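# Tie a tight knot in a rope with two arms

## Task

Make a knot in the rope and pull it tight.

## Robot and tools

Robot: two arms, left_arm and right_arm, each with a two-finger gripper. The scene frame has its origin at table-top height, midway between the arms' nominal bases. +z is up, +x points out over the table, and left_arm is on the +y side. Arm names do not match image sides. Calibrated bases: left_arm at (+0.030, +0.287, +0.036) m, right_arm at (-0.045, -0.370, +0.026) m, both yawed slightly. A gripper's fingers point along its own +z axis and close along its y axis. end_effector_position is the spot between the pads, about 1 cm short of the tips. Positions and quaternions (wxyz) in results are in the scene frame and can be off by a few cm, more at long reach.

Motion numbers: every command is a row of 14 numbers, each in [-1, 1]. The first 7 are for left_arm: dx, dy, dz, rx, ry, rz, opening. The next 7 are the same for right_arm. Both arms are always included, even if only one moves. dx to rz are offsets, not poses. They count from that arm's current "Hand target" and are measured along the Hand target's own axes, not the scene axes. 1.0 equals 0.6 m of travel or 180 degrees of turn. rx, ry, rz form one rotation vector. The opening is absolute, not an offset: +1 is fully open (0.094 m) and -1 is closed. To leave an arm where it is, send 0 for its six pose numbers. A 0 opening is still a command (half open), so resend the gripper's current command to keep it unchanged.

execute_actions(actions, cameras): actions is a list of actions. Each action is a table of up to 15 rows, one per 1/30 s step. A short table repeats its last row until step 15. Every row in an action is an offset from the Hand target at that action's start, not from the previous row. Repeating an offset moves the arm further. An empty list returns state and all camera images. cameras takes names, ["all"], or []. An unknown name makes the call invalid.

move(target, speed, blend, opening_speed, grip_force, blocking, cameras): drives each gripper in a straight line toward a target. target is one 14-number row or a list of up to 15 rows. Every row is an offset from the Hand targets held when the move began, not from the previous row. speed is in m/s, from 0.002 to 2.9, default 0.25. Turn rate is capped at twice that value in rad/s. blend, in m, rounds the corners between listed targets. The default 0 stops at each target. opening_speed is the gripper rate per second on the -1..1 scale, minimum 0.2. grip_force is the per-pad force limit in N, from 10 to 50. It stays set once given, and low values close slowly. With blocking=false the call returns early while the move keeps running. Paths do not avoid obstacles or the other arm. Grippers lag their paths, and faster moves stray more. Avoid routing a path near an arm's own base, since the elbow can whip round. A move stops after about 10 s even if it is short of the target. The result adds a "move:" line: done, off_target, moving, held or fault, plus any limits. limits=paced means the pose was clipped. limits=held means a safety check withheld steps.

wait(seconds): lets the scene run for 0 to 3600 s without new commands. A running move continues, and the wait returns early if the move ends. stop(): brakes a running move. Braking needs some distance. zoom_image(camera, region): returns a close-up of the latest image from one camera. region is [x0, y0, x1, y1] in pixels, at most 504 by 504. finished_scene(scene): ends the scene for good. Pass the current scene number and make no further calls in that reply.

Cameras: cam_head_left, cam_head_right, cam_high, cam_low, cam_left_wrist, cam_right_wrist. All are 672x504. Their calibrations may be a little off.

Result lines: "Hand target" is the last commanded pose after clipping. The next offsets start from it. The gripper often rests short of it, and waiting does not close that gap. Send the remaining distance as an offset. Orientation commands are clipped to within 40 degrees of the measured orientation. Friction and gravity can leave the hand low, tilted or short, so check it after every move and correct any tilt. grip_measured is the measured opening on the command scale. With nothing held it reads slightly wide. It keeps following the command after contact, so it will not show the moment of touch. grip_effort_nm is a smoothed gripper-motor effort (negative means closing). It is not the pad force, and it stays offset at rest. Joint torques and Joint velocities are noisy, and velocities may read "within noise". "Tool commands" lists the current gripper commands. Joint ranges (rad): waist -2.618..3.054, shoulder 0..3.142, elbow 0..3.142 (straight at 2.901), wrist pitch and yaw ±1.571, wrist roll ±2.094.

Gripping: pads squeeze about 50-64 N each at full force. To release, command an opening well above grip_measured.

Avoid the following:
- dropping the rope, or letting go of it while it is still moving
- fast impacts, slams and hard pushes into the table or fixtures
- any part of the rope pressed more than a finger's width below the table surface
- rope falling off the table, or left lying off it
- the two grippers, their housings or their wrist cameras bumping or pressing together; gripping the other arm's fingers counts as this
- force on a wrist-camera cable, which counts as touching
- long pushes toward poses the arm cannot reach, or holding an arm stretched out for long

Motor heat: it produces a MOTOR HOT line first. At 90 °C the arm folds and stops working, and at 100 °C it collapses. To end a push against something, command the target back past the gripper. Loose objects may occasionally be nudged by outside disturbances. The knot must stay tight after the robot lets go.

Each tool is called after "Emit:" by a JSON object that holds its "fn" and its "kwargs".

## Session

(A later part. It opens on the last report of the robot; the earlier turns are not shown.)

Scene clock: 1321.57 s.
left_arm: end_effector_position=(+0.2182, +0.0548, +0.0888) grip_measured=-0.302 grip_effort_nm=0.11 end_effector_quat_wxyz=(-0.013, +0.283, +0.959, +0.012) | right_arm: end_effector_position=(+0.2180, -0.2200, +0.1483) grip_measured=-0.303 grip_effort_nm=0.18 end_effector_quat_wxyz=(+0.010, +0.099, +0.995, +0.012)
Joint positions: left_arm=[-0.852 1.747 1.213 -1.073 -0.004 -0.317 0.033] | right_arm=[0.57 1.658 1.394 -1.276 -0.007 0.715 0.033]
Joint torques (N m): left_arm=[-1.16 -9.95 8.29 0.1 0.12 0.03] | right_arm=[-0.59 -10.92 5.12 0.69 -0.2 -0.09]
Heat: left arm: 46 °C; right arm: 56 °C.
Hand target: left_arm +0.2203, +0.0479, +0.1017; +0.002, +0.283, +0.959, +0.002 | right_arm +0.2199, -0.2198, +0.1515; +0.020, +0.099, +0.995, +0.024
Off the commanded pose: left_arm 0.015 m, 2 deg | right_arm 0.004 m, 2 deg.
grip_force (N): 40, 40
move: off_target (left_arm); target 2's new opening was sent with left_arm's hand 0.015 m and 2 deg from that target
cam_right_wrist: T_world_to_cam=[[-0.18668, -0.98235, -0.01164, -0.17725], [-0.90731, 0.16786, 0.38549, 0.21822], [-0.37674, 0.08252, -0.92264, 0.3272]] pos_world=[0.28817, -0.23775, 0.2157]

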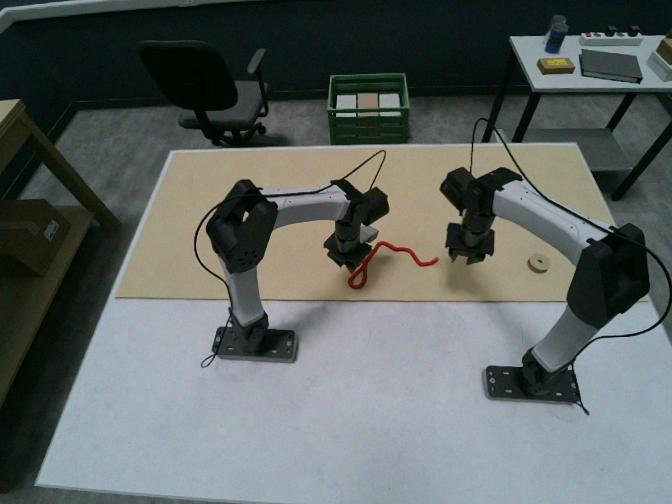

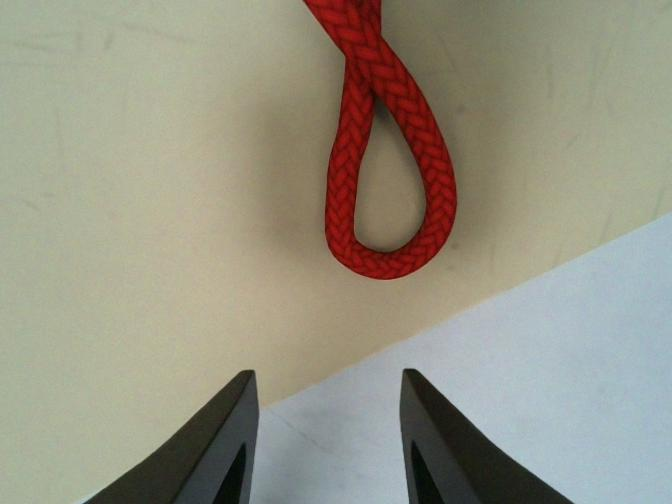

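Emit:
{"fn": "move", "kwargs": {"target": [-0.0152, 0.3123, -0.08, 0, 0, 0.483, -0.3, 0, 0, 0, 0, 0, 0, -0.3], "speed": 0.25, "cameras": ["cam_head_right", "cam_high"]}}

Emit:
{"fn": "zoom_image", "kwargs": {"camera": "cam_head_right", "region": [300, 190, 460, 310]}}

Scene clock: 1364.83 s.
left_arm: end_effector_position=(+0.3256, +0.1995, +0.1465) grip_measured=-0.302 grip_effort_nm=0.11 end_effector_quat_wxyz=(-0.001, +0.864, +0.504, +0.003) | right_arm: end_effector_position=(+0.2180, -0.2200, +0.1483) grip_measured=-0.303 grip_effort_nm=0.18 end_effector_quat_wxyz=(+0.010, +0.099, +0.995, +0.012)
Joint positions: left_arm=[-0.251 1.709 1.403 -1.263 -0.005 1.797 0.033] | right_arm=[0.57 1.658 1.394 -1.276 -0.007 0.715 0.033]
Joint torques (N m): left_arm=[0.12 -6.67 8.55 0.06 0.2 0.24] | right_arm=[-0.61 -10.92 5.11 0.69 -0.19 -0.09]
Heat: left arm: 43 °C; right arm: 53 °C.
Hand target: left_arm +0.3294, +0.2002, +0.1508; +0.000, +0.865, +0.502, +0.003 | right_arm +0.2199, -0.2198, +0.1515; +0.020, +0.099, +0.995, +0.024
Off the commanded pose: left_arm 0.006 m, 0 deg | right_arm 0.004 m, 2 deg.
grip_force (N): 40, 40
move: done

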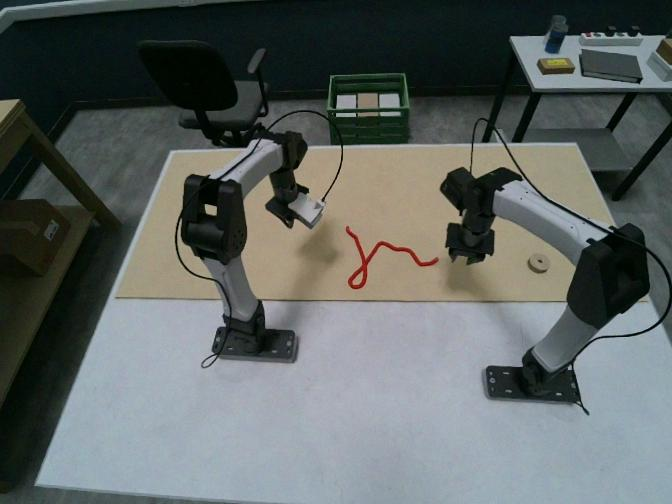

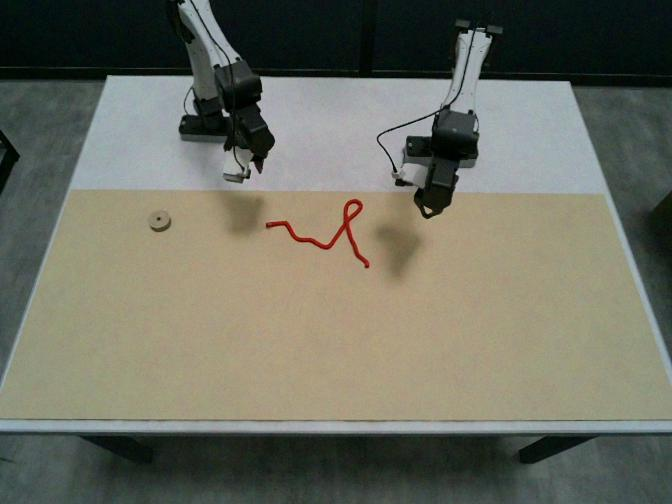

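Scaled by 3.150 from the camera's image (finer frame: 960x720).

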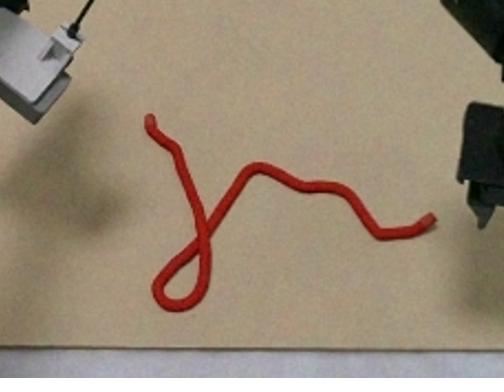

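Emit:
{"fn": "move", "kwargs": {"target": [-0.3182, 0.102, 0.1347, 0, 0, -0.611, -0.15, 0, 0, 0, 0, 0, 0, -0.3], "speed": 0.25, "cameras": ["cam_right_wrist"]}}

Scene clock: 1646.70 s.
left_arm: end_effector_position=(+0.2815, +0.0150, +0.0669) grip_measured=-0.152 grip_effort_nm=0.11 end_effector_quat_wxyz=(-0.010, +0.088, +0.996, +0.013) | right_arm: end_effector_position=(+0.2180, -0.2200, +0.1483) grip_measured=-0.303 grip_effort_nm=0.18 end_effector_quat_wxyz=(+0.010, +0.099, +0.995, +0.012)
Joint positions: left_arm=[-0.787 2.028 1.5 -1.075 -0.005 -0.65 0.04] | right_arm=[0.57 1.658 1.394 -1.276 -0.007 0.715 0.033]
Joint torques (N m): left_arm=[-0.88 -9.22 8.24 0.36 0.12 -0.02] | right_arm=[-0.59 -10.89 5.12 0.69 -0.19 -0.09]
Heat: left arm: 37 °C; right arm: 49 °C.
Hand target: left_arm +0.2881, +0.0044, +0.0692; +0.002, +0.085, +0.996, +0.002 | right_arm +0.2199, -0.2198, +0.1515; +0.020, +0.099, +0.995, +0.024
Off the commanded pose: left_arm 0.013 m, 2 deg | right_arm 0.004 m, 2 deg.
grip_force (N): 40, 40
move: off_target (left_arm)
cam_right_wrist: T_world_to_cam=[[-0.18668, -0.98235, -0.01164, -0.17725], [-0.90731, 0.16786, 0.38549, 0.21822], [-0.37674, 0.08252, -0.92264, 0.3272]] pos_world=[0.28817, -0.23775, 0.2157]

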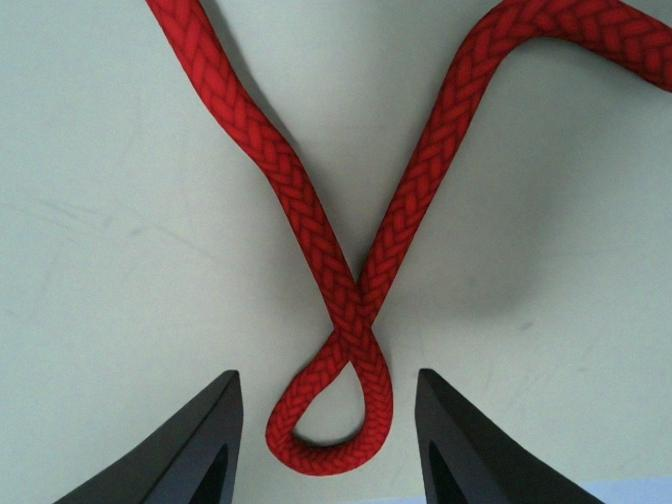

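Emit:
{"fn": "move", "kwargs": {"target": [[0.0066, -0.0069, 0.102, 0, 0, 0, -0.15, 0, 0, 0, 0, 0, 0, -0.3], [0.0066, -0.0069, 0.102, 0, 0, 0, -0.95, 0, 0, 0, 0, 0, 0, -0.3], [0.0066, -0.0069, 0.02, 0, 0, 0, -0.95, 0, 0, 0, 0, 0, 0, -0.3], [-0.017, -0.106, 0.02, 0, 0, 0, -0.95, 0, 0, 0, 0, 0, 0, -0.3], [-0.017, -0.106, 0.1, 0, 0, 0, -0.95, 0, 0, 0, 0, 0, 0, -0.3], [-0.017, -0.106, 0.1, 0, 0, 0, -0.15, 0, 0, 0, 0, 0, 0, -0.3], [-0.017, -0.106, -0.085, 0, 0, 0, -0.15, 0, 0, 0, 0, 0, 0, -0.3]], "speed": [0.12, 0.12, 0.12, 0.12, 0.1, 0.15, 0.15], "cameras": ["cam_head_right"]}}

Emit:
{"fn": "zoom_image", "kwargs": {"camera": "cam_head_right", "region": [300, 190, 460, 310]}}

Scene clock: 1693.50 s.
left_arm: end_effector_position=(+0.2862, -0.0557, +0.1045) grip_measured=-0.152 grip_effort_nm=0.11 end_effector_quat_wxyz=(-0.009, +0.088, +0.996, +0.014) | right_arm: end_effector_position=(+0.2180, -0.2200, +0.1483) grip_measured=-0.303 grip_effort_nm=0.18 end_effector_quat_wxyz=(+0.010, +0.099, +0.995, +0.012)
Joint positions: left_arm=[-0.891 2.239 1.981 -1.345 -0.005 -0.754 0.04] | right_arm=[0.57 1.658 1.394 -1.276 -0.007 0.715 0.033]
Joint torques (N m): left_arm=[-0.87 -14.13 8.55 0.07 0.11 0] | right_arm=[-0.61 -10.91 5.11 0.69 -0.19 -0.1]
Heat: left arm: 39 °C; right arm: 49 °C.
Hand target: left_arm +0.2870, -0.0602, +0.1199; +0.002, +0.085, +0.996, +0.002 | right_arm +0.2199, -0.2198, +0.1515; +0.020, +0.099, +0.995, +0.024
Off the commanded pose: left_arm 0.016 m, 2 deg | right_arm 0.004 m, 2 deg.
grip_force (N): 40, 40
move: off_target (left_arm); target 2's new opening was sent with left_arm's hand 0.014 m and 2 deg from that target; target 6's new opening was sent with left_arm's hand 0.012 m and 2 deg from that target

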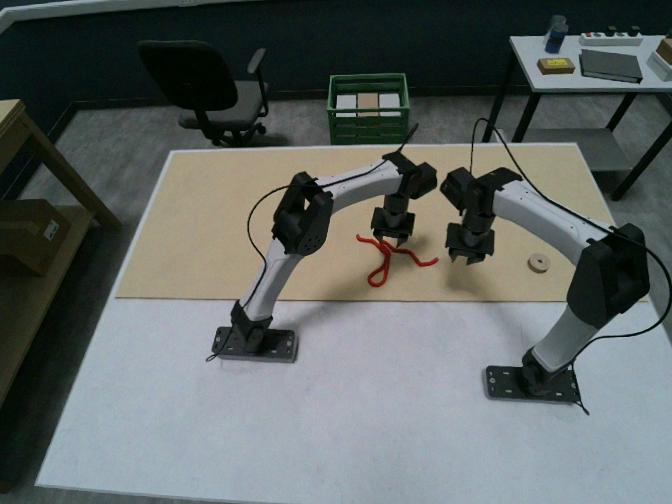

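Scaled by 3.150 from the camera's image (finer frame: 960x720).

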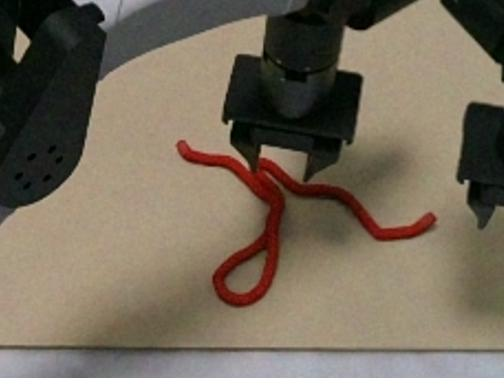

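Emit:
{"fn": "wait", "kwargs": {"seconds": 0, "cameras": ["cam_right_wrist"]}}

Scene clock: 1703.77 s.
left_arm: end_effector_position=(+0.2861, -0.0555, +0.1045) grip_measured=-0.152 grip_effort_nm=0.11 end_effector_quat_wxyz=(-0.009, +0.088, +0.996, +0.014) | right_arm: end_effector_position=(+0.2180, -0.2200, +0.1483) grip_measured=-0.303 grip_effort_nm=0.18 end_effector_quat_wxyz=(+0.010, +0.099, +0.995, +0.012)
Joint positions: left_arm=[-0.891 2.239 1.981 -1.346 -0.005 -0.754 0.04] | right_arm=[0.57 1.658 1.394 -1.276 -0.007 0.715 0.033]
Joint torques (N m): left_arm=[-0.81 -14.19 8.59 0.05 0.11 0.02] | right_arm=[-0.62 -10.89 5.15 0.69 -0.19 -0.09]
Heat: left arm: 42 °C; right arm: 49 °C.
Hand target: left_arm +0.2870, -0.0602, +0.1199; +0.002, +0.085, +0.996, +0.002 | right_arm +0.2199, -0.2198, +0.1515; +0.020, +0.099, +0.995, +0.024
Tool commands: left_gripper/opening=-0.15 right_gripper/opening=-0.3
Off the commanded pose: left_arm 0.016 m, 2 deg | right_arm 0.004 m, 2 deg.
grip_force (N): 40, 40
cam_right_wrist: T_world_to_cam=[[-0.18668, -0.98235, -0.01164, -0.17725], [-0.90731, 0.16786, 0.38549, 0.21822], [-0.37674, 0.08252, -0.92264, 0.3272]] pos_world=[0.28817, -0.23775, 0.2157]

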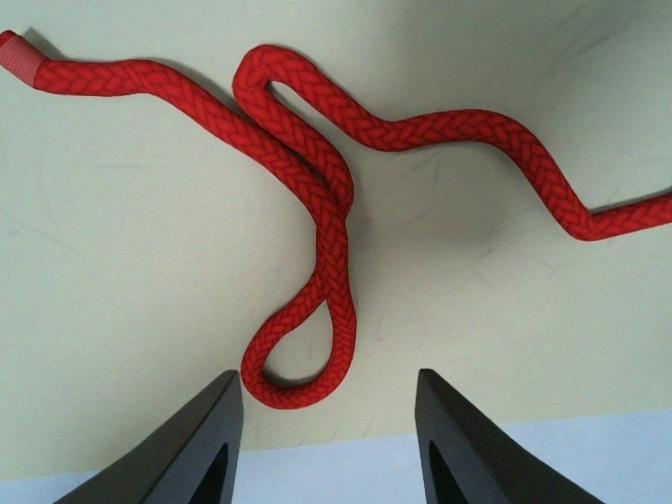

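Emit:
{"fn": "move", "kwargs": {"target": [0.0907, 0.0723, 0.1165, 0, 0, 0.139, -0.45, -0.1123, 0.102, 0.1597, 0.0204, 0.0027, 0.2971, -0.2], "speed": 0.2, "cameras": ["cam_left_wrist", "cam_right_wrist"]}}

Scene clock: 1832.50 s.
left_arm: end_effector_position=(+0.2683, -0.0348, +0.0805) grip_measured=-0.448 grip_effort_nm=-0.11 end_effector_quat_wxyz=(-0.018, +0.156, +0.987, +0.022) | right_arm: end_effector_position=(+0.2319, -0.2122, +0.1242) grip_measured=-0.203 grip_effort_nm=0.18 end_effector_quat_wxyz=(+0.002, +0.209, +0.978, +0.006)
Joint positions: left_arm=[-0.896 2.156 1.749 -1.222 -0.005 -0.621 0.026] | right_arm=[0.57 1.742 1.394 -1.212 -0.007 0.936 0.037]
Joint torques (N m): left_arm=[-0.8 -15.43 5.42 0.37 0.08 0.19] | right_arm=[0.03 -10.45 6 0.36 -0.08 -0.09]
Heat: left arm: 54 °C; right arm: 48 °C.
Hand target: left_arm +0.2704, -0.0413, +0.0947; +0.002, +0.163, +0.987, +0.002 (not the last commanded pose) | right_arm +0.2309, -0.2127, +0.1265; +0.003, +0.205, +0.979, +0.007 (not the last commanded pose)
Off the commanded pose: left_arm 0.049 m, 17 deg | right_arm 0.104 m, 41 deg.
grip_force (N): 40, 40
move: held (right_arm; a check stopped the path), off_target (left_arm; braked when a check withheld steps of right_arm); limits=held
pose unreachable (right arm): on one or more control steps of this call, first in action 0 (counted from 0), this arm could not follow its commanded pose, so it was not sent that pose on those steps. It may still have moved: this result reports where it is.
cause: moving toward the commanded pose would bring a part of the arm too close to another arm (this arm's wrist (the part past joint 4) and the left arm's wrist (the part past joint 4), at the place that arm is still heading or pushing toward).
cam_left_wrist: T_world_to_cam=[[-0.30447, -0.9516, -0.04194, 0.05246], [-0.8463, 0.25005, 0.47036, 0.23229], [-0.43711, 0.17871, -0.88148, 0.2805]] pos_world=[0.33517, -0.05829, 0.1402]
cam_right_wrist: T_world_to_cam=[[-0.39778, -0.91748, 0.00047, -0.10591], [-0.84014, 0.36446, 0.40167, 0.26288], [-0.36869, 0.15938, -0.91579, 0.32316]] pos_world=[0.29787, -0.24449, 0.19041]

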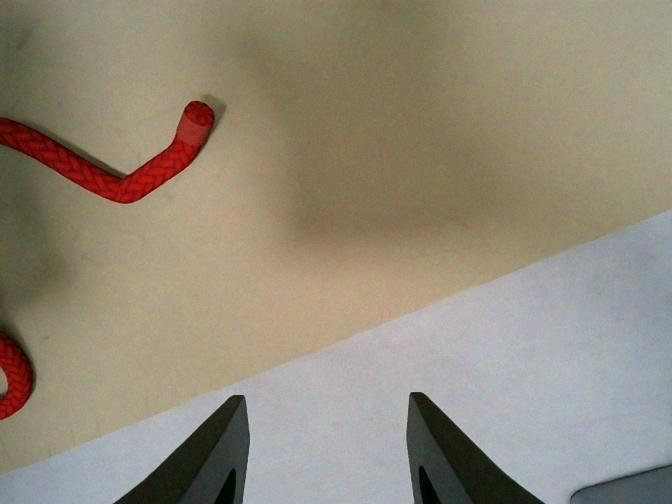

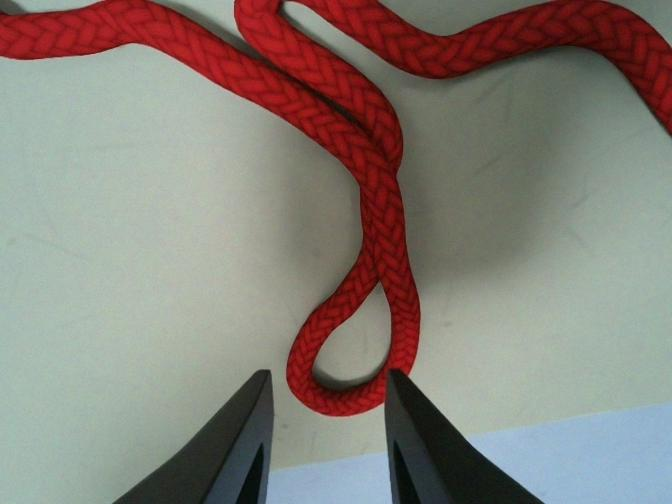

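Emit:
{"fn": "move", "kwargs": {"target": [[0.0658, 0.0362, 0.1478, 0, 0, 0.09, -0.45, 0, 0, 0, 0, 0, 0, -0.2], [0.0658, 0.0362, 0.1478, 0, 0, 0.09, -0.95, 0, 0, 0, 0, 0, 0, -0.2], [0.0658, 0.0362, 0.1478, 0, 0, 0.09, -0.95, -0.064, 0.1241, 0.1108, 0, 0, 0.257, -0.2]], "speed": [0.15, 0.15, 0.2], "cameras": ["cam_left_wrist"]}}

Scene clock: 1870.70 s.
left_arm: end_effector_position=(+0.2409, -0.0054, +0.0126) grip_measured=-0.821 grip_effort_nm=-0.84 end_effector_quat_wxyz=(-0.005, +0.294, +0.956, +0.007) | right_arm: end_effector_position=(+0.2910, -0.1661, +0.0653) grip_measured=-0.203 grip_effort_nm=0.18 end_effector_quat_wxyz=(-0.003, +0.573, +0.820, +0.003)
Joint positions: left_arm=[-0.908 2.059 1.313 -0.841 -0.005 -0.35 0.008] | right_arm=[0.598 2.07 1.599 -1.096 -0.007 1.763 0.037]
Joint torques (N m): left_arm=[-0.76 -9.73 3.21 0.64 0.12 0.19] | right_arm=[0.73 -10.59 7.62 0.48 -0.07 0.11]
Heat: left arm: 54 °C; right arm: 46 °C.
Hand target: left_arm +0.2405, -0.0079, +0.0061; +0.002, +0.301, +0.954, +0.002 | right_arm +0.2967, -0.1590, +0.0613; +0.000, +0.573, +0.820, +0.008
Off the commanded pose: left_arm 0.007 m, 1 deg | right_arm 0.010 m, 1 deg.
grip_force (N): 40, 40
move: done
cam_left_wrist: T_world_to_cam=[[-0.55812, -0.82963, -0.01452, 0.13064], [-0.74686, 0.49466, 0.44442, 0.21138], [-0.36153, 0.25888, -0.8957, 0.18583]] pos_world=[0.29796, -0.04429, 0.0744]

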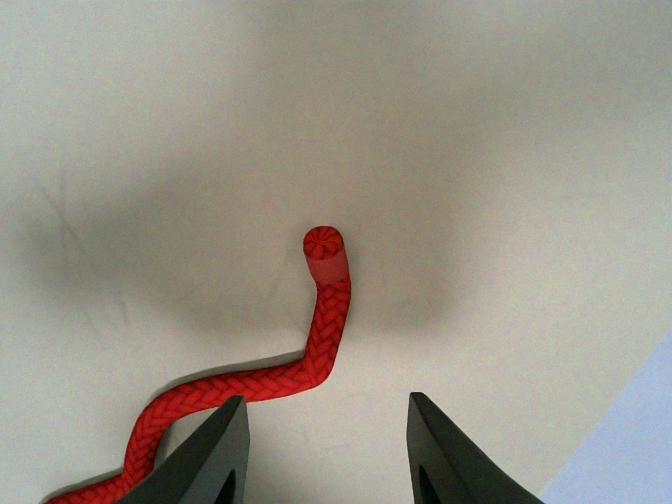

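Emit:
{"fn": "move", "kwargs": {"target": [[0, 0, 0, 0, 0, 0, -0.95, 0, 0, 0.0938, 0, 0, 0, -0.2], [0, 0, 0, 0, 0, 0, -0.95, 0, 0, 0.0938, 0, 0, 0, -0.95], [0, 0, 0, 0, 0, 0, -0.95, -0.183, -0.0915, 0.0838, 0, 0, 0, -0.95]], "speed": [0.12, 0.12, 0.07], "cameras": ["cam_head_right"]}}

Emit:
{"fn": "zoom_image", "kwargs": {"camera": "cam_head_right", "region": [300, 190, 460, 310]}}

Scene clock: 1901.53 s.
left_arm: end_effector_position=(+0.2409, -0.0054, +0.0126) grip_measured=-0.821 grip_effort_nm=-0.84 end_effector_quat_wxyz=(-0.005, +0.294, +0.956, +0.007) | right_arm: end_effector_position=(+0.2904, -0.2675, +0.0158) grip_measured=-0.810 grip_effort_nm=-0.81 end_effector_quat_wxyz=(-0.001, +0.569, +0.822, +0.027)
Joint positions: left_arm=[-0.908 2.059 1.313 -0.841 -0.005 -0.35 0.008] | right_arm=[0.334 1.954 1.215 -0.791 -0.036 1.492 0.009]
Joint torques (N m): left_arm=[-0.81 -9.73 3.22 0.62 0.12 0.18] | right_arm=[-1.31 -11.21 3.19 0.41 0.19 -0.11]
Heat: left arm: 50 °C; right arm: 49 °C.
Hand target: left_arm +0.2405, -0.0079, +0.0061; +0.002, +0.301, +0.954, +0.002 | right_arm +0.2832, -0.2803, +0.0093; +0.000, +0.573, +0.819, +0.008
Off the commanded pose: left_arm 0.007 m, 1 deg | right_arm 0.016 m, 2 deg.
grip_force (N): 40, 40
move: off_target (right_arm); target 2's new opening was sent with right_arm's hand 0.015 m and 0 deg from that target

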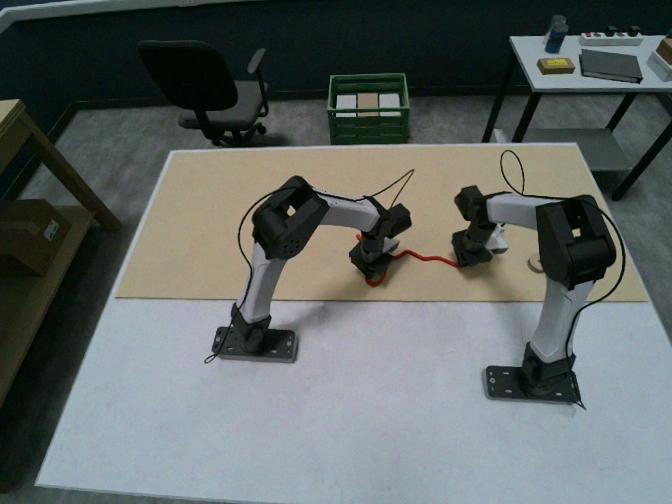

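Scaled by 3.150 from the camera's image (finer frame: 960x720).

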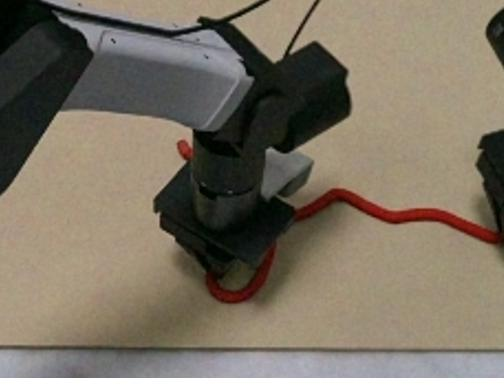

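Emit:
{"fn": "move", "kwargs": {"target": [[0, 0, 0, 0, 0, 0, -0.95, -0.0318, -0.0346, 0, 0, 0, 0, -0.95], [0.0479, 0.0336, 0, 0, 0, 0, -0.95, 0.0268, -0.0346, 0, 0, 0, 0, -0.95], [0.0479, 0.0336, 0, 0, 0, 0, -0.35, 0.0268, -0.0346, 0, 0, 0, 0, -0.95], [0.0479, 0.0336, -0.17, 0, 0, 0, -0.35, 0.0268, -0.0346, 0, 0, 0, 0, -0.95]], "speed": [0.07, 0.06, 0.1, 0.15], "cameras": ["cam_right_wrist"]}}

Scene clock: 1933.70 s.
left_arm: end_effector_position=(+0.2225, +0.0285, +0.0942) grip_measured=-0.352 grip_effort_nm=0.11 end_effector_quat_wxyz=(-0.013, +0.300, +0.954, +0.012) | right_arm: end_effector_position=(+0.2733, -0.2778, +0.0156) grip_measured=-0.810 grip_effort_nm=-0.81 end_effector_quat_wxyz=(+0.021, +0.577, +0.817, +0.017)
Joint positions: left_arm=[-0.893 1.827 1.334 -1.114 -0.004 -0.323 0.03] | right_arm=[0.344 1.881 1.112 -0.75 0.012 1.519 0.009]
Joint torques (N m): left_arm=[0.1 -10.92 8.43 0.06 0.1 0.18] | right_arm=[1.52 -10.28 3.19 0.32 -0.3 0.1]
Heat: left arm: 47 °C; right arm: 50 °C.
Hand target: left_arm +0.2280, +0.0249, +0.1081; +0.002, +0.300, +0.954, +0.002 | right_arm +0.2582, -0.2723, +0.0092; +0.000, +0.573, +0.820, +0.008
Off the commanded pose: left_arm 0.015 m, 2 deg | right_arm 0.017 m, 3 deg.
grip_force (N): 40, 40
move: off_target (left_arm, right_arm); target 3's new opening was sent with left_arm's hand 0.024 m and 4 deg from that target
cam_right_wrist: T_world_to_cam=[[-0.93789, -0.34492, -0.03738, 0.15763], [-0.33169, 0.85985, 0.38813, 0.36408], [-0.10173, 0.37642, -0.92085, 0.23674]] pos_world=[0.29269, -0.3478, 0.08258]

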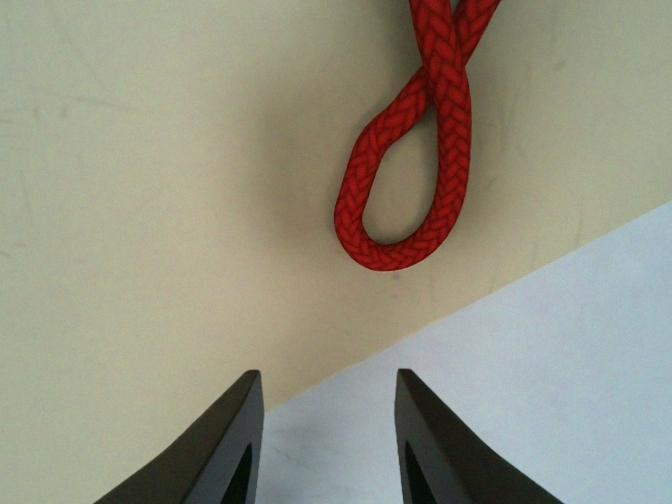

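Emit:
{"fn": "wait", "kwargs": {"seconds": 0, "cameras": ["cam_head_right"]}}

Emit:
{"fn": "zoom_image", "kwargs": {"camera": "cam_head_right", "region": [320, 190, 480, 310]}}

Scene clock: 1954.80 s.
left_arm: end_effector_position=(+0.2225, +0.0286, +0.0942) grip_measured=-0.352 grip_effort_nm=0.11 end_effector_quat_wxyz=(-0.013, +0.300, +0.954, +0.012) | right_arm: end_effector_position=(+0.2733, -0.2778, +0.0156) grip_measured=-0.810 grip_effort_nm=-0.81 end_effector_quat_wxyz=(+0.021, +0.577, +0.817, +0.017)
Joint positions: left_arm=[-0.893 1.827 1.334 -1.115 -0.004 -0.323 0.03] | right_arm=[0.344 1.881 1.112 -0.75 0.012 1.519 0.009]
Joint torques (N m): left_arm=[0.14 -10.84 8.36 0.07 0.11 0.19] | right_arm=[1.52 -10.32 3.23 0.32 -0.3 0.1]
Heat: left arm: 47 °C; right arm: 49 °C.
Hand target: left_arm +0.2280, +0.0249, +0.1081; +0.002, +0.300, +0.954, +0.002 | right_arm +0.2582, -0.2723, +0.0092; +0.000, +0.573, +0.820, +0.008
Tool commands: left_gripper/opening=-0.35 right_gripper/opening=-0.95
Off the commanded pose: left_arm 0.015 m, 2 deg | right_arm 0.017 m, 3 deg.
grip_force (N): 40, 40

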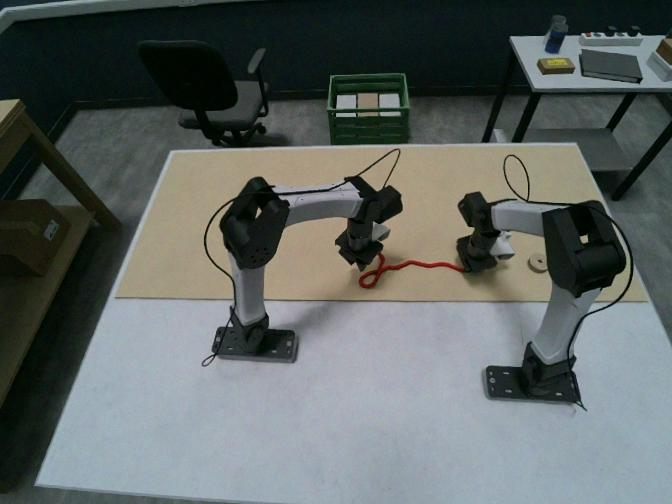

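Scaled by 3.150 from the camera's image (finer frame: 960x720).

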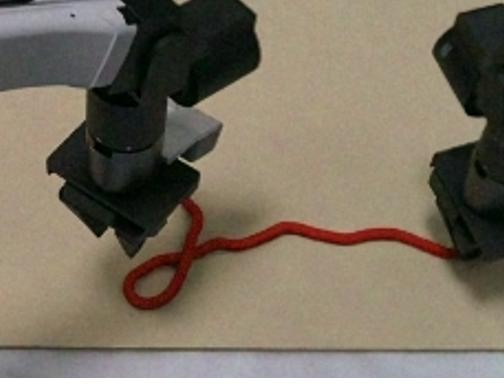

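Emit:
{"fn": "move", "kwargs": {"target": [[0, 0, 0, 0, 0, 0, -0.35, 0, 0, 0, 0, 0, 0, -0.3], [0, 0, 0, 0, 0, 0, -0.35, 0, 0, -0.15, 0, 0, 0, -0.3], [-0.2077, 0.0373, 0.0385, 0, 0, 0.567, -0.35, 0.4127, -0.0115, -0.2013, -0.305, -0.16, -0.638, -0.3]], "speed": [0.15, 0.15, 0.25], "blend": [0, 0.02, 0], "cameras": ["cam_left_wrist", "cam_right_wrist"]}}

Scene clock: 2145.80 s.
left_arm: end_effector_position=(+0.3387, -0.0287, +0.0836) grip_measured=-0.352 grip_effort_nm=0.11 end_effector_quat_wxyz=(+0.000, +0.930, +0.368, +0.003) | right_arm: end_effector_position=(+0.1690, -0.0457, +0.1392) grip_measured=-0.303 grip_effort_nm=0.18 end_effector_quat_wxyz=(+0.395, -0.405, +0.800, +0.200)
Joint positions: left_arm=[-0.758 2.268 1.946 -1.247 -0.004 1.591 0.03] | right_arm=[1.072 1.356 0.678 0.022 0.063 0.049 0.033]
Joint torques (N m): left_arm=[0.21 -11.19 8.46 0.07 0.17 0.25] | right_arm=[0.47 -4.97 5.87 2.36 -0.22 -0.09]
Heat: left arm: 45 °C; right arm: 46 °C.
Hand target: left_arm +0.3431, -0.0282, +0.0854; +0.000, +0.931, +0.366, +0.003 | right_arm +0.1657, -0.0438, +0.1321; +0.389, -0.413, +0.798, +0.202
Off the commanded pose: left_arm 0.005 m, 0 deg | right_arm 0.008 m, 1 deg.
grip_force (N): 40, 40
move: done
cam_left_wrist: T_world_to_cam=[[-0.68731, 0.72633, -0.00683, 0.25463], [0.65155, 0.62066, 0.43619, -0.20493], [0.32105, 0.29535, -0.89983, 0.06095]] pos_world=[0.28896, -0.07575, 0.14597]
cam_right_wrist: T_world_to_cam=[[0.80364, -0.59487, 0.01717, -0.16889], [-0.51483, -0.70939, -0.48136, 0.16225], [0.29853, 0.378, -0.87635, 0.17894]] pos_world=[0.16584, -0.05301, 0.23781]

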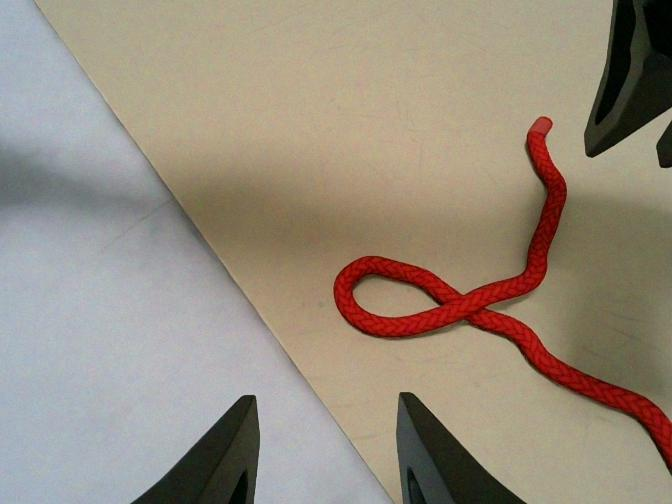

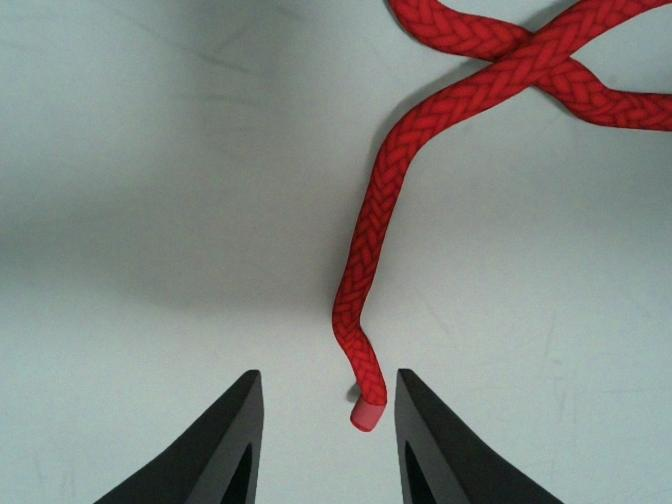

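Emit:
{"fn": "move", "kwargs": {"target": [[-0.0108, -0.018, 0.1323, 0, 0, 0.062, -0.35, 0, 0, 0, 0, 0, 0, -0.3], [-0.0108, -0.018, 0.1323, 0, 0, 0.062, -0.95, 0, 0, 0, 0, 0, 0, -0.3], [0.0282, -0.099, 0.1223, 0, 0, -0.206, -0.95, -0.0008, -0.006, 0.1748, 0, 0, 0, -0.3]], "speed": [0.15, 0.15, 0.12], "cameras": ["cam_left_wrist"]}}

Scene clock: 2239.67 s.
left_arm: end_effector_position=(+0.3223, +0.0121, +0.0157) grip_measured=-0.817 grip_effort_nm=-0.84 end_effector_quat_wxyz=(+0.024, +0.773, +0.634, +0.004) | right_arm: end_effector_position=(+0.2100, +0.0155, +0.0655) grip_measured=-0.303 grip_effort_nm=0.18 end_effector_quat_wxyz=(+0.383, -0.414, +0.802, +0.196)
Joint positions: left_arm=[-0.715 2.138 1.451 -0.835 -0.001 1.014 0.009] | right_arm=[1.058 1.825 0.829 0.312 0.042 0.031 0.033]
Joint torques (N m): left_arm=[0.8 -11.59 3.23 0.07 0.15 0.03] | right_arm=[-0.62 -8.44 7.66 2.33 -0.22 -0.09]
Heat: left arm: 46 °C; right arm: 38 °C.
Hand target: left_arm +0.3153, +0.0270, +0.0120; +0.000, +0.766, +0.643, +0.003 | right_arm +0.2164, +0.0220, +0.0680; +0.389, -0.413, +0.798, +0.202
Off the commanded pose: left_arm 0.017 m, 3 deg | right_arm 0.009 m, 1 deg.
grip_force (N): 40, 40
move: off_target (left_arm); target 2's new opening was sent with left_arm's hand 0.014 m and 3 deg from that target
cam_left_wrist: T_world_to_cam=[[-0.98065, 0.19031, -0.04585, 0.31487], [0.15533, 0.89902, 0.40943, -0.03296], [0.11914, 0.39438, -0.91119, 0.0571]] pos_world=[0.30709, -0.05281, 0.07996]

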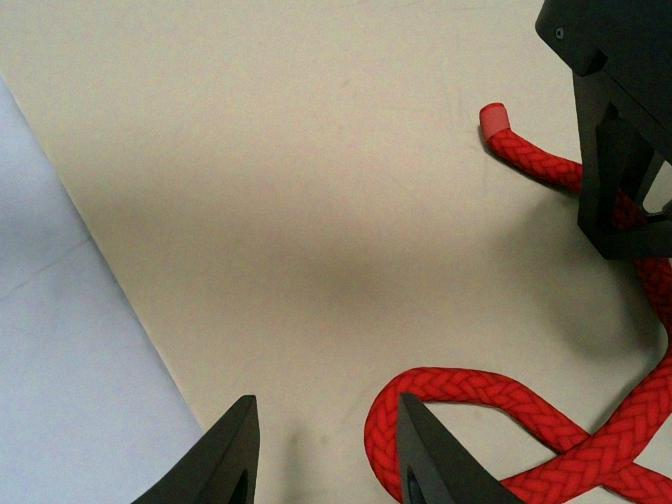

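Emit:
{"fn": "move", "kwargs": {"target": [[0, 0, 0, 0, 0, 0, -0.95, 0.0802, -0.0227, 0.0571, 0, 0, 0, -0.3], [0, 0, 0, 0, 0, 0, -0.95, 0.0802, -0.0227, 0.0571, 0, 0, 0, -0.95], [0, 0, 0, 0, 0, 0, -0.95, 0.0395, 0.0467, 0.1038, 0, 0, 0, -0.95]], "speed": [0.1, 0.1, 0.06], "cameras": ["cam_left_wrist", "cam_right_wrist"]}}

Scene clock: 2476.87 s.
left_arm: end_effector_position=(+0.3223, +0.0121, +0.0157) grip_measured=-0.817 grip_effort_nm=-0.84 end_effector_quat_wxyz=(+0.024, +0.773, +0.634, +0.004) | right_arm: end_effector_position=(+0.2211, +0.0652, +0.0290) grip_measured=-0.814 grip_effort_nm=-0.81 end_effector_quat_wxyz=(+0.413, -0.405, +0.788, +0.209)
Joint positions: left_arm=[-0.715 2.138 1.451 -0.835 -0.001 1.013 0.009] | right_arm=[1.108 2.089 0.947 0.532 0.091 0.057 0.009]
Joint torques (N m): left_arm=[0.69 -11.58 3.32 0.08 0.14 0.02] | right_arm=[1.2 -9.44 6.54 1.76 -0.12 0.13]
Heat: left arm: 51 °C; right arm: 42 °C.
Hand target: left_arm +0.3153, +0.0270, +0.0120; +0.000, +0.766, +0.643, +0.003 | right_arm +0.2133, +0.0662, +0.0109; +0.389, -0.413, +0.798, +0.202
Off the commanded pose: left_arm 0.017 m, 3 deg | right_arm 0.020 m, 3 deg.
grip_force (N): 40, 40
move: off_target (right_arm); target 2's new opening was sent with right_arm's hand 0.021 m and 3 deg from that target
cam_left_wrist: T_world_to_cam=[[-0.98081, 0.18952, -0.04578, 0.31497], [0.15464, 0.89918, 0.40935, -0.03275], [0.11875, 0.39441, -0.91123, 0.05722]] pos_world=[0.30719, -0.05281, 0.07996]
cam_right_wrist: T_world_to_cam=[[0.80899, -0.5874, 0.02222, -0.14468], [-0.49168, -0.69692, -0.52207, 0.20988], [0.32215, 0.41142, -0.85261, 0.01677]] pos_world=[0.21484, 0.05438, 0.12709]

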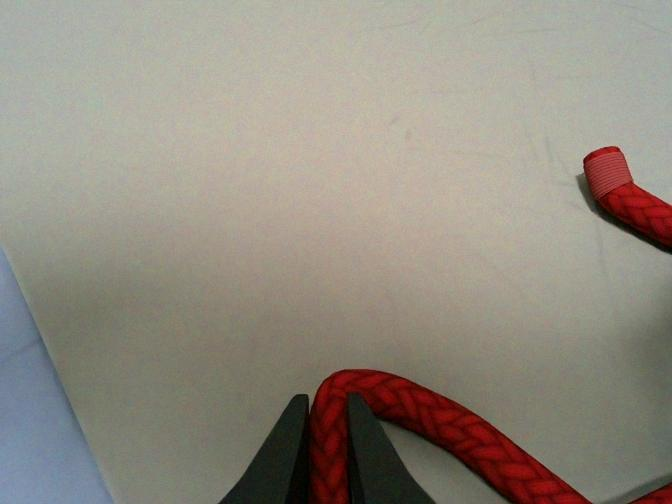

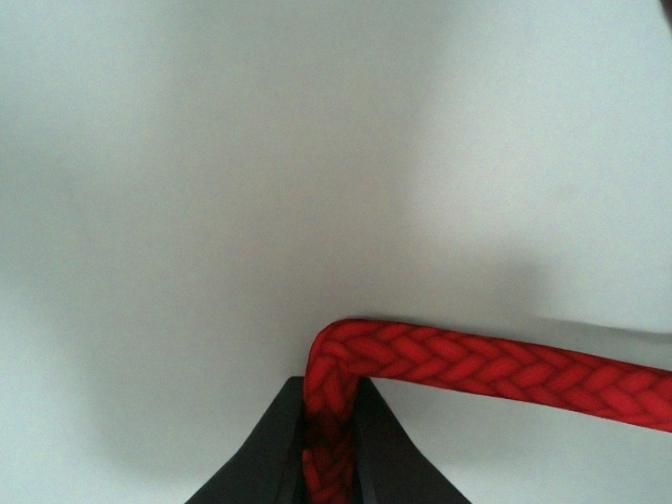

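Emit:
{"fn": "move", "kwargs": {"target": [[0, 0, 0, 0, 0, 0, -0.95, -0.0879, 0, -0.0686, 0, 0, 0, -0.95], [-0.0671, -0.0445, -0.0167, 0.1211, -0.0847, -0.3825, -0.95, -0.0879, 0, -0.0686, 0, 0, 0, -0.95]], "speed": [0.12, 0.15], "cameras": ["cam_left_wrist", "cam_head_right"]}}

Emit:
{"fn": "zoom_image", "kwargs": {"camera": "cam_head_right", "region": [320, 190, 480, 310]}}

Scene clock: 2509.27 s.
left_arm: end_effector_position=(+0.2812, -0.0055, +0.0172) grip_measured=-0.817 grip_effort_nm=-0.84 end_effector_quat_wxyz=(-0.063, +0.255, +0.945, -0.197) | right_arm: end_effector_position=(+0.2150, +0.0589, +0.0626) grip_measured=-0.814 grip_effort_nm=-0.81 end_effector_quat_wxyz=(+0.383, -0.415, +0.803, +0.191)
Joint positions: left_arm=[-0.638 2.091 1.316 -0.749 0.415 -0.16 0.009] | right_arm=[1.113 1.955 1.007 0.259 0.091 0.06 0.009]
Joint torques (N m): left_arm=[-0.24 -12.26 4.05 0.55 0.45 0.02] | right_arm=[0.77 -14.17 7.82 1.9 -0.12 0.09]
Heat: left arm: 51 °C; right arm: 43 °C.
Hand target: left_arm +0.2821, -0.0080, +0.0219; -0.054, +0.252, +0.944, -0.207 | right_arm +0.2135, +0.0662, +0.0778; +0.389, -0.413, +0.798, +0.202
Off the commanded pose: left_arm 0.005 m, 2 deg | right_arm 0.017 m, 2 deg.
grip_force (N): 40, 40
move: off_target (right_arm)
cam_left_wrist: T_world_to_cam=[[-0.45369, -0.79594, 0.4008, 0.11682], [-0.68553, 0.59908, 0.41371, 0.22334], [-0.56941, -0.08706, -0.81743, 0.25976]] pos_world=[0.35401, -0.0182, 0.07312]
Images, in order (width x height): cam_head_right 672x504, cam_left_wrist 672x504.

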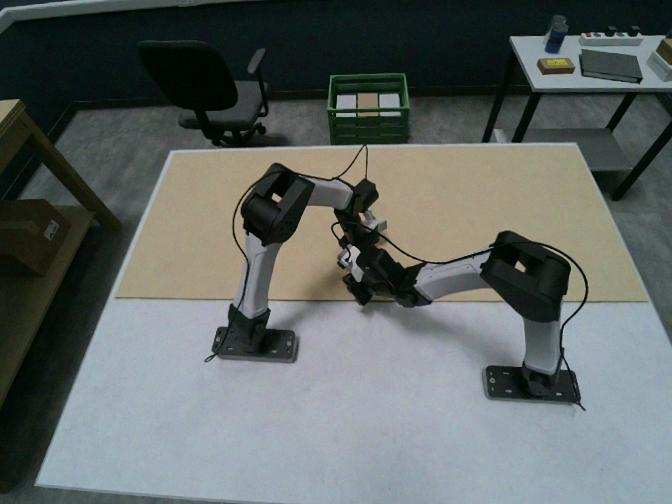

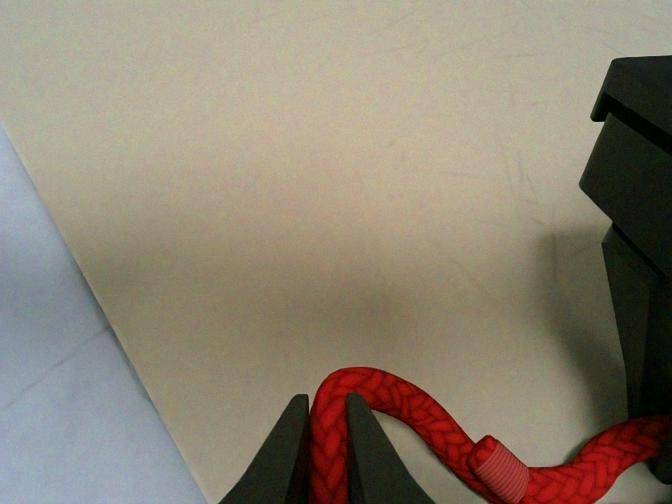

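Scaled by 3.150 from the camera's image (finer frame: 960x720).

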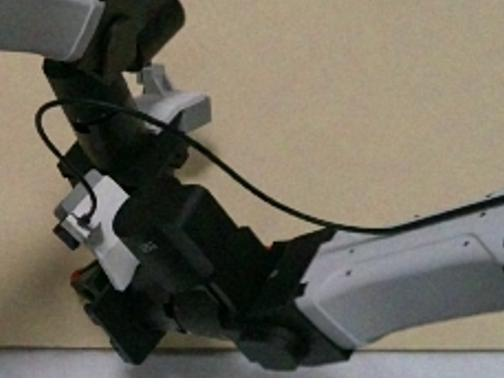

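Emit:
{"fn": "move", "kwargs": {"target": [[-0.0223, 0.0378, -0.0174, 0, 0.1057, 0.2266, -0.95, 0, 0, 0, 0, 0, 0, -0.95], [-0.0223, 0.0378, -0.0174, 0, 0.1057, 0.2266, -0.95, -0.0459, 0, -0.0359, 0, 0, 0, -0.95]], "speed": [0.15, 0.12], "cameras": ["cam_left_wrist"]}}

Scene clock: 2569.07 s.
left_arm: end_effector_position=(+0.2998, +0.0069, +0.0229) grip_measured=-0.817 grip_effort_nm=-0.84 end_effector_quat_wxyz=(-0.134, +0.590, +0.777, -0.174) | right_arm: end_effector_position=(+0.2154, +0.0598, +0.0968) grip_measured=-0.814 grip_effort_nm=-0.81 end_effector_quat_wxyz=(+0.382, -0.416, +0.803, +0.191)
Joint positions: left_arm=[-0.611 2.382 1.819 -1.29 0.347 0.699 0.009] | right_arm=[1.113 1.877 1.065 0.122 0.091 0.06 0.009]
Joint torques (N m): left_arm=[0.03 -11.08 7.71 -0.34 0.23 0.23] | right_arm=[0.77 -13.87 8.42 1.9 -0.13 0.1]
Heat: left arm: 51 °C; right arm: 49 °C.
Hand target: left_arm +0.3061, +0.0070, +0.0218; -0.131, +0.594, +0.776, -0.169 | right_arm +0.2135, +0.0663, +0.1129; +0.389, -0.413, +0.798, +0.202
Off the commanded pose: left_arm 0.006 m, 1 deg | right_arm 0.017 m, 2 deg.
grip_force (N): 40, 40
move: off_target (right_arm)
cam_left_wrist: T_world_to_cam=[[-0.87042, -0.24768, 0.42547, 0.25338], [-0.06701, 0.91579, 0.39602, 0.03913], [-0.48773, 0.3162, -0.81372, 0.24871]] pos_world=[0.34447, -0.05172, 0.07909]

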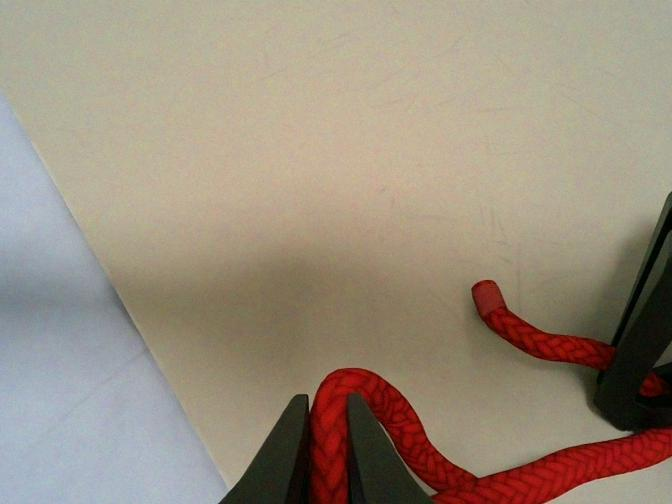

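Emit:
{"fn": "move", "kwargs": {"target": [[0, 0, 0, 0, 0, 0, -0.95, 0.1455, -0.0345, 0.0865, 0, 0, 0, -0.95], [0, 0, 0, 0, 0, 0, -0.95, 0.1455, -0.0345, 0.0865, 0, 0, 0, -0.3], [0, 0, 0, 0, 0, 0, -0.95, 0.0273, -0.0345, -0.0057, 0, 0, 0, -0.3], [0, 0, 0, 0, 0, 0, -0.95, 0.0697, -0.0343, -0.1408, 0, 0, 0, -0.3], [-0.0245, 0.0195, 0.009, -0.1297, -0.0545, -0.2453, -0.95, 0.0697, -0.0343, -0.1408, 0, 0, 0, -0.3]], "speed": [0.12, 0.12, 0.12, 0.2, 0.25], "cameras": ["cam_left_wrist", "cam_head_right"]}}

Emit:
{"fn": "zoom_image", "kwargs": {"camera": "cam_head_right", "region": [320, 190, 480, 310]}}

Scene clock: 2800.43 s.
left_arm: end_effector_position=(+0.3034, +0.0017, +0.0147) grip_measured=-0.817 grip_effort_nm=-0.84 end_effector_quat_wxyz=(-0.041, +0.262, +0.964, +0.000) | right_arm: end_effector_position=(+0.1826, -0.0173, +0.1324) grip_measured=-0.303 grip_effort_nm=0.18 end_effector_quat_wxyz=(+0.394, -0.411, +0.796, +0.203)
Joint positions: left_arm=[-0.749 2.222 1.584 -1.004 0.041 -0.256 0.009] | right_arm=[1.076 1.498 0.764 0.081 0.054 0.041 0.033]
Joint torques (N m): left_arm=[-0.65 -12.29 4.08 0.86 -0.22 -0.01] | right_arm=[0.77 -9.8 5.76 1.94 -0.06 0.04]
Heat: left arm: 50 °C; right arm: 51 °C.
Hand target: left_arm +0.3180, -0.0050, +0.0120; +0.000, +0.259, +0.966, +0.000 | right_arm +0.1769, -0.0210, +0.1318; +0.389, -0.413, +0.798, +0.202
Off the commanded pose: left_arm 0.016 m, 5 deg | right_arm 0.007 m, 1 deg.
grip_force (N): 40, 40
move: off_target (left_arm); target 2's new opening was sent with right_arm's hand 0.018 m and 2 deg from that target
cam_left_wrist: T_world_to_cam=[[-0.50131, -0.8651, 0.01697, 0.15374], [-0.74399, 0.44098, 0.50201, 0.25197], [-0.44178, 0.23904, -0.86469, 0.23234]] pos_world=[0.36717, -0.03365, 0.0718]
Images, in order (width x height): cam_head_right 672x504, cam_left_wrist 672x504.

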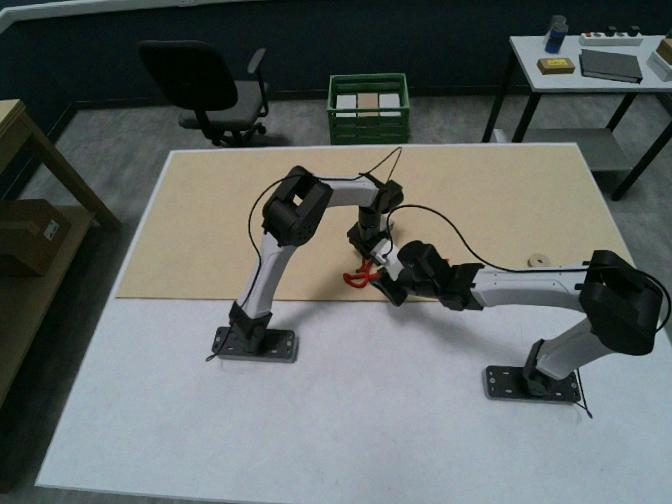

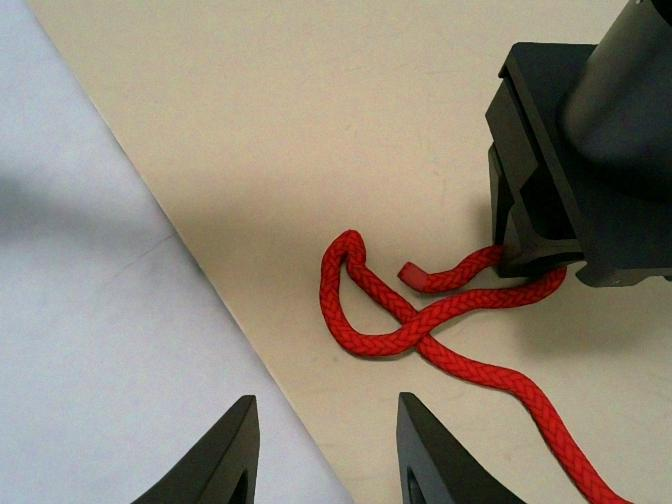

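Scaled by 3.150 from the camera's image (finer frame: 960x720).

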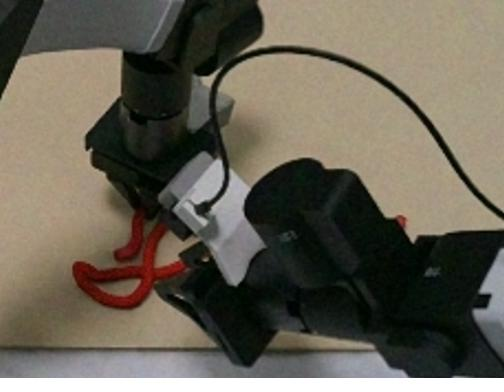

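Emit:
{"fn": "move", "kwargs": {"target": [[-0.004, 0.006, -0.015, 0.1089, 0.1089, 0.4914, -0.95, 0, 0, 0, 0, 0, 0, -0.3], [-0.004, 0.006, -0.015, 0.1089, 0.1089, 0.4914, -0.95, 0.0006, -0.0548, 0.188, 0, 0, 0, -0.55]], "speed": [0.25, 0.15], "cameras": ["cam_left_wrist"]}}

Scene clock: 2950.70 s.
left_arm: end_effector_position=(+0.3212, -0.0021, +0.0221) grip_measured=-0.817 grip_effort_nm=-0.84 end_effector_quat_wxyz=(-0.149, +0.845, +0.502, -0.105) | right_arm: end_effector_position=(+0.2488, +0.0267, +0.0611) grip_measured=-0.547 grip_effort_nm=-0.10 end_effector_quat_wxyz=(+0.383, -0.413, +0.803, +0.196)
Joint positions: left_arm=[-0.695 2.588 2.211 -1.544 0.111 1.356 0.009] | right_arm=[0.983 1.933 0.959 0.293 -0.016 -0.014 0.021]
Joint torques (N m): left_arm=[-1.09 -12.04 7.51 -0.6 0.07 0.23] | right_arm=[-0.53 -9.51 7.72 2.32 -0.25 -0.09]
Heat: left arm: 51 °C; right arm: 46 °C.
Hand target: left_arm +0.3219, -0.0030, +0.0209; -0.187, +0.846, +0.488, -0.108 | right_arm +0.2550, +0.0324, +0.0621; +0.389, -0.413, +0.798, +0.202
Off the commanded pose: left_arm 0.002 m, 5 deg | right_arm 0.008 m, 1 deg.
joint sent to its limit (left arm) — joint 4 (wrist pitch), lower limit. The joint targets are off in orientation, not in position.
grip_force (N): 40, 40
move: off_target (left_arm)
cam_left_wrist: T_world_to_cam=[[-0.82138, 0.44776, 0.35333, 0.25739], [0.56335, 0.7338, 0.37969, -0.15346], [-0.08926, 0.51092, -0.85498, 0.13464]] pos_world=[0.30989, -0.07143, 0.08244]

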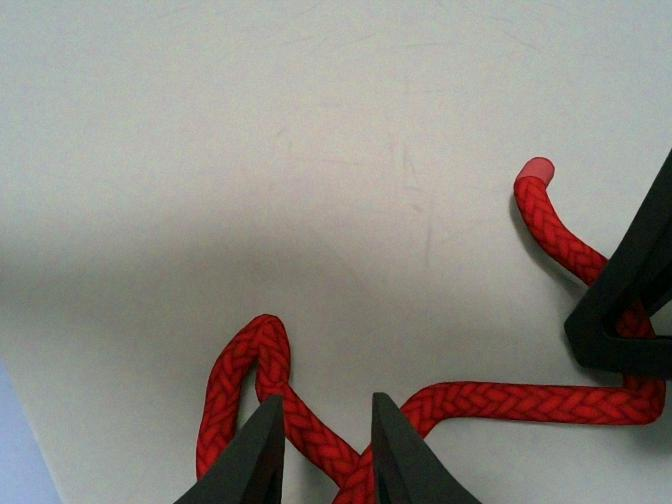

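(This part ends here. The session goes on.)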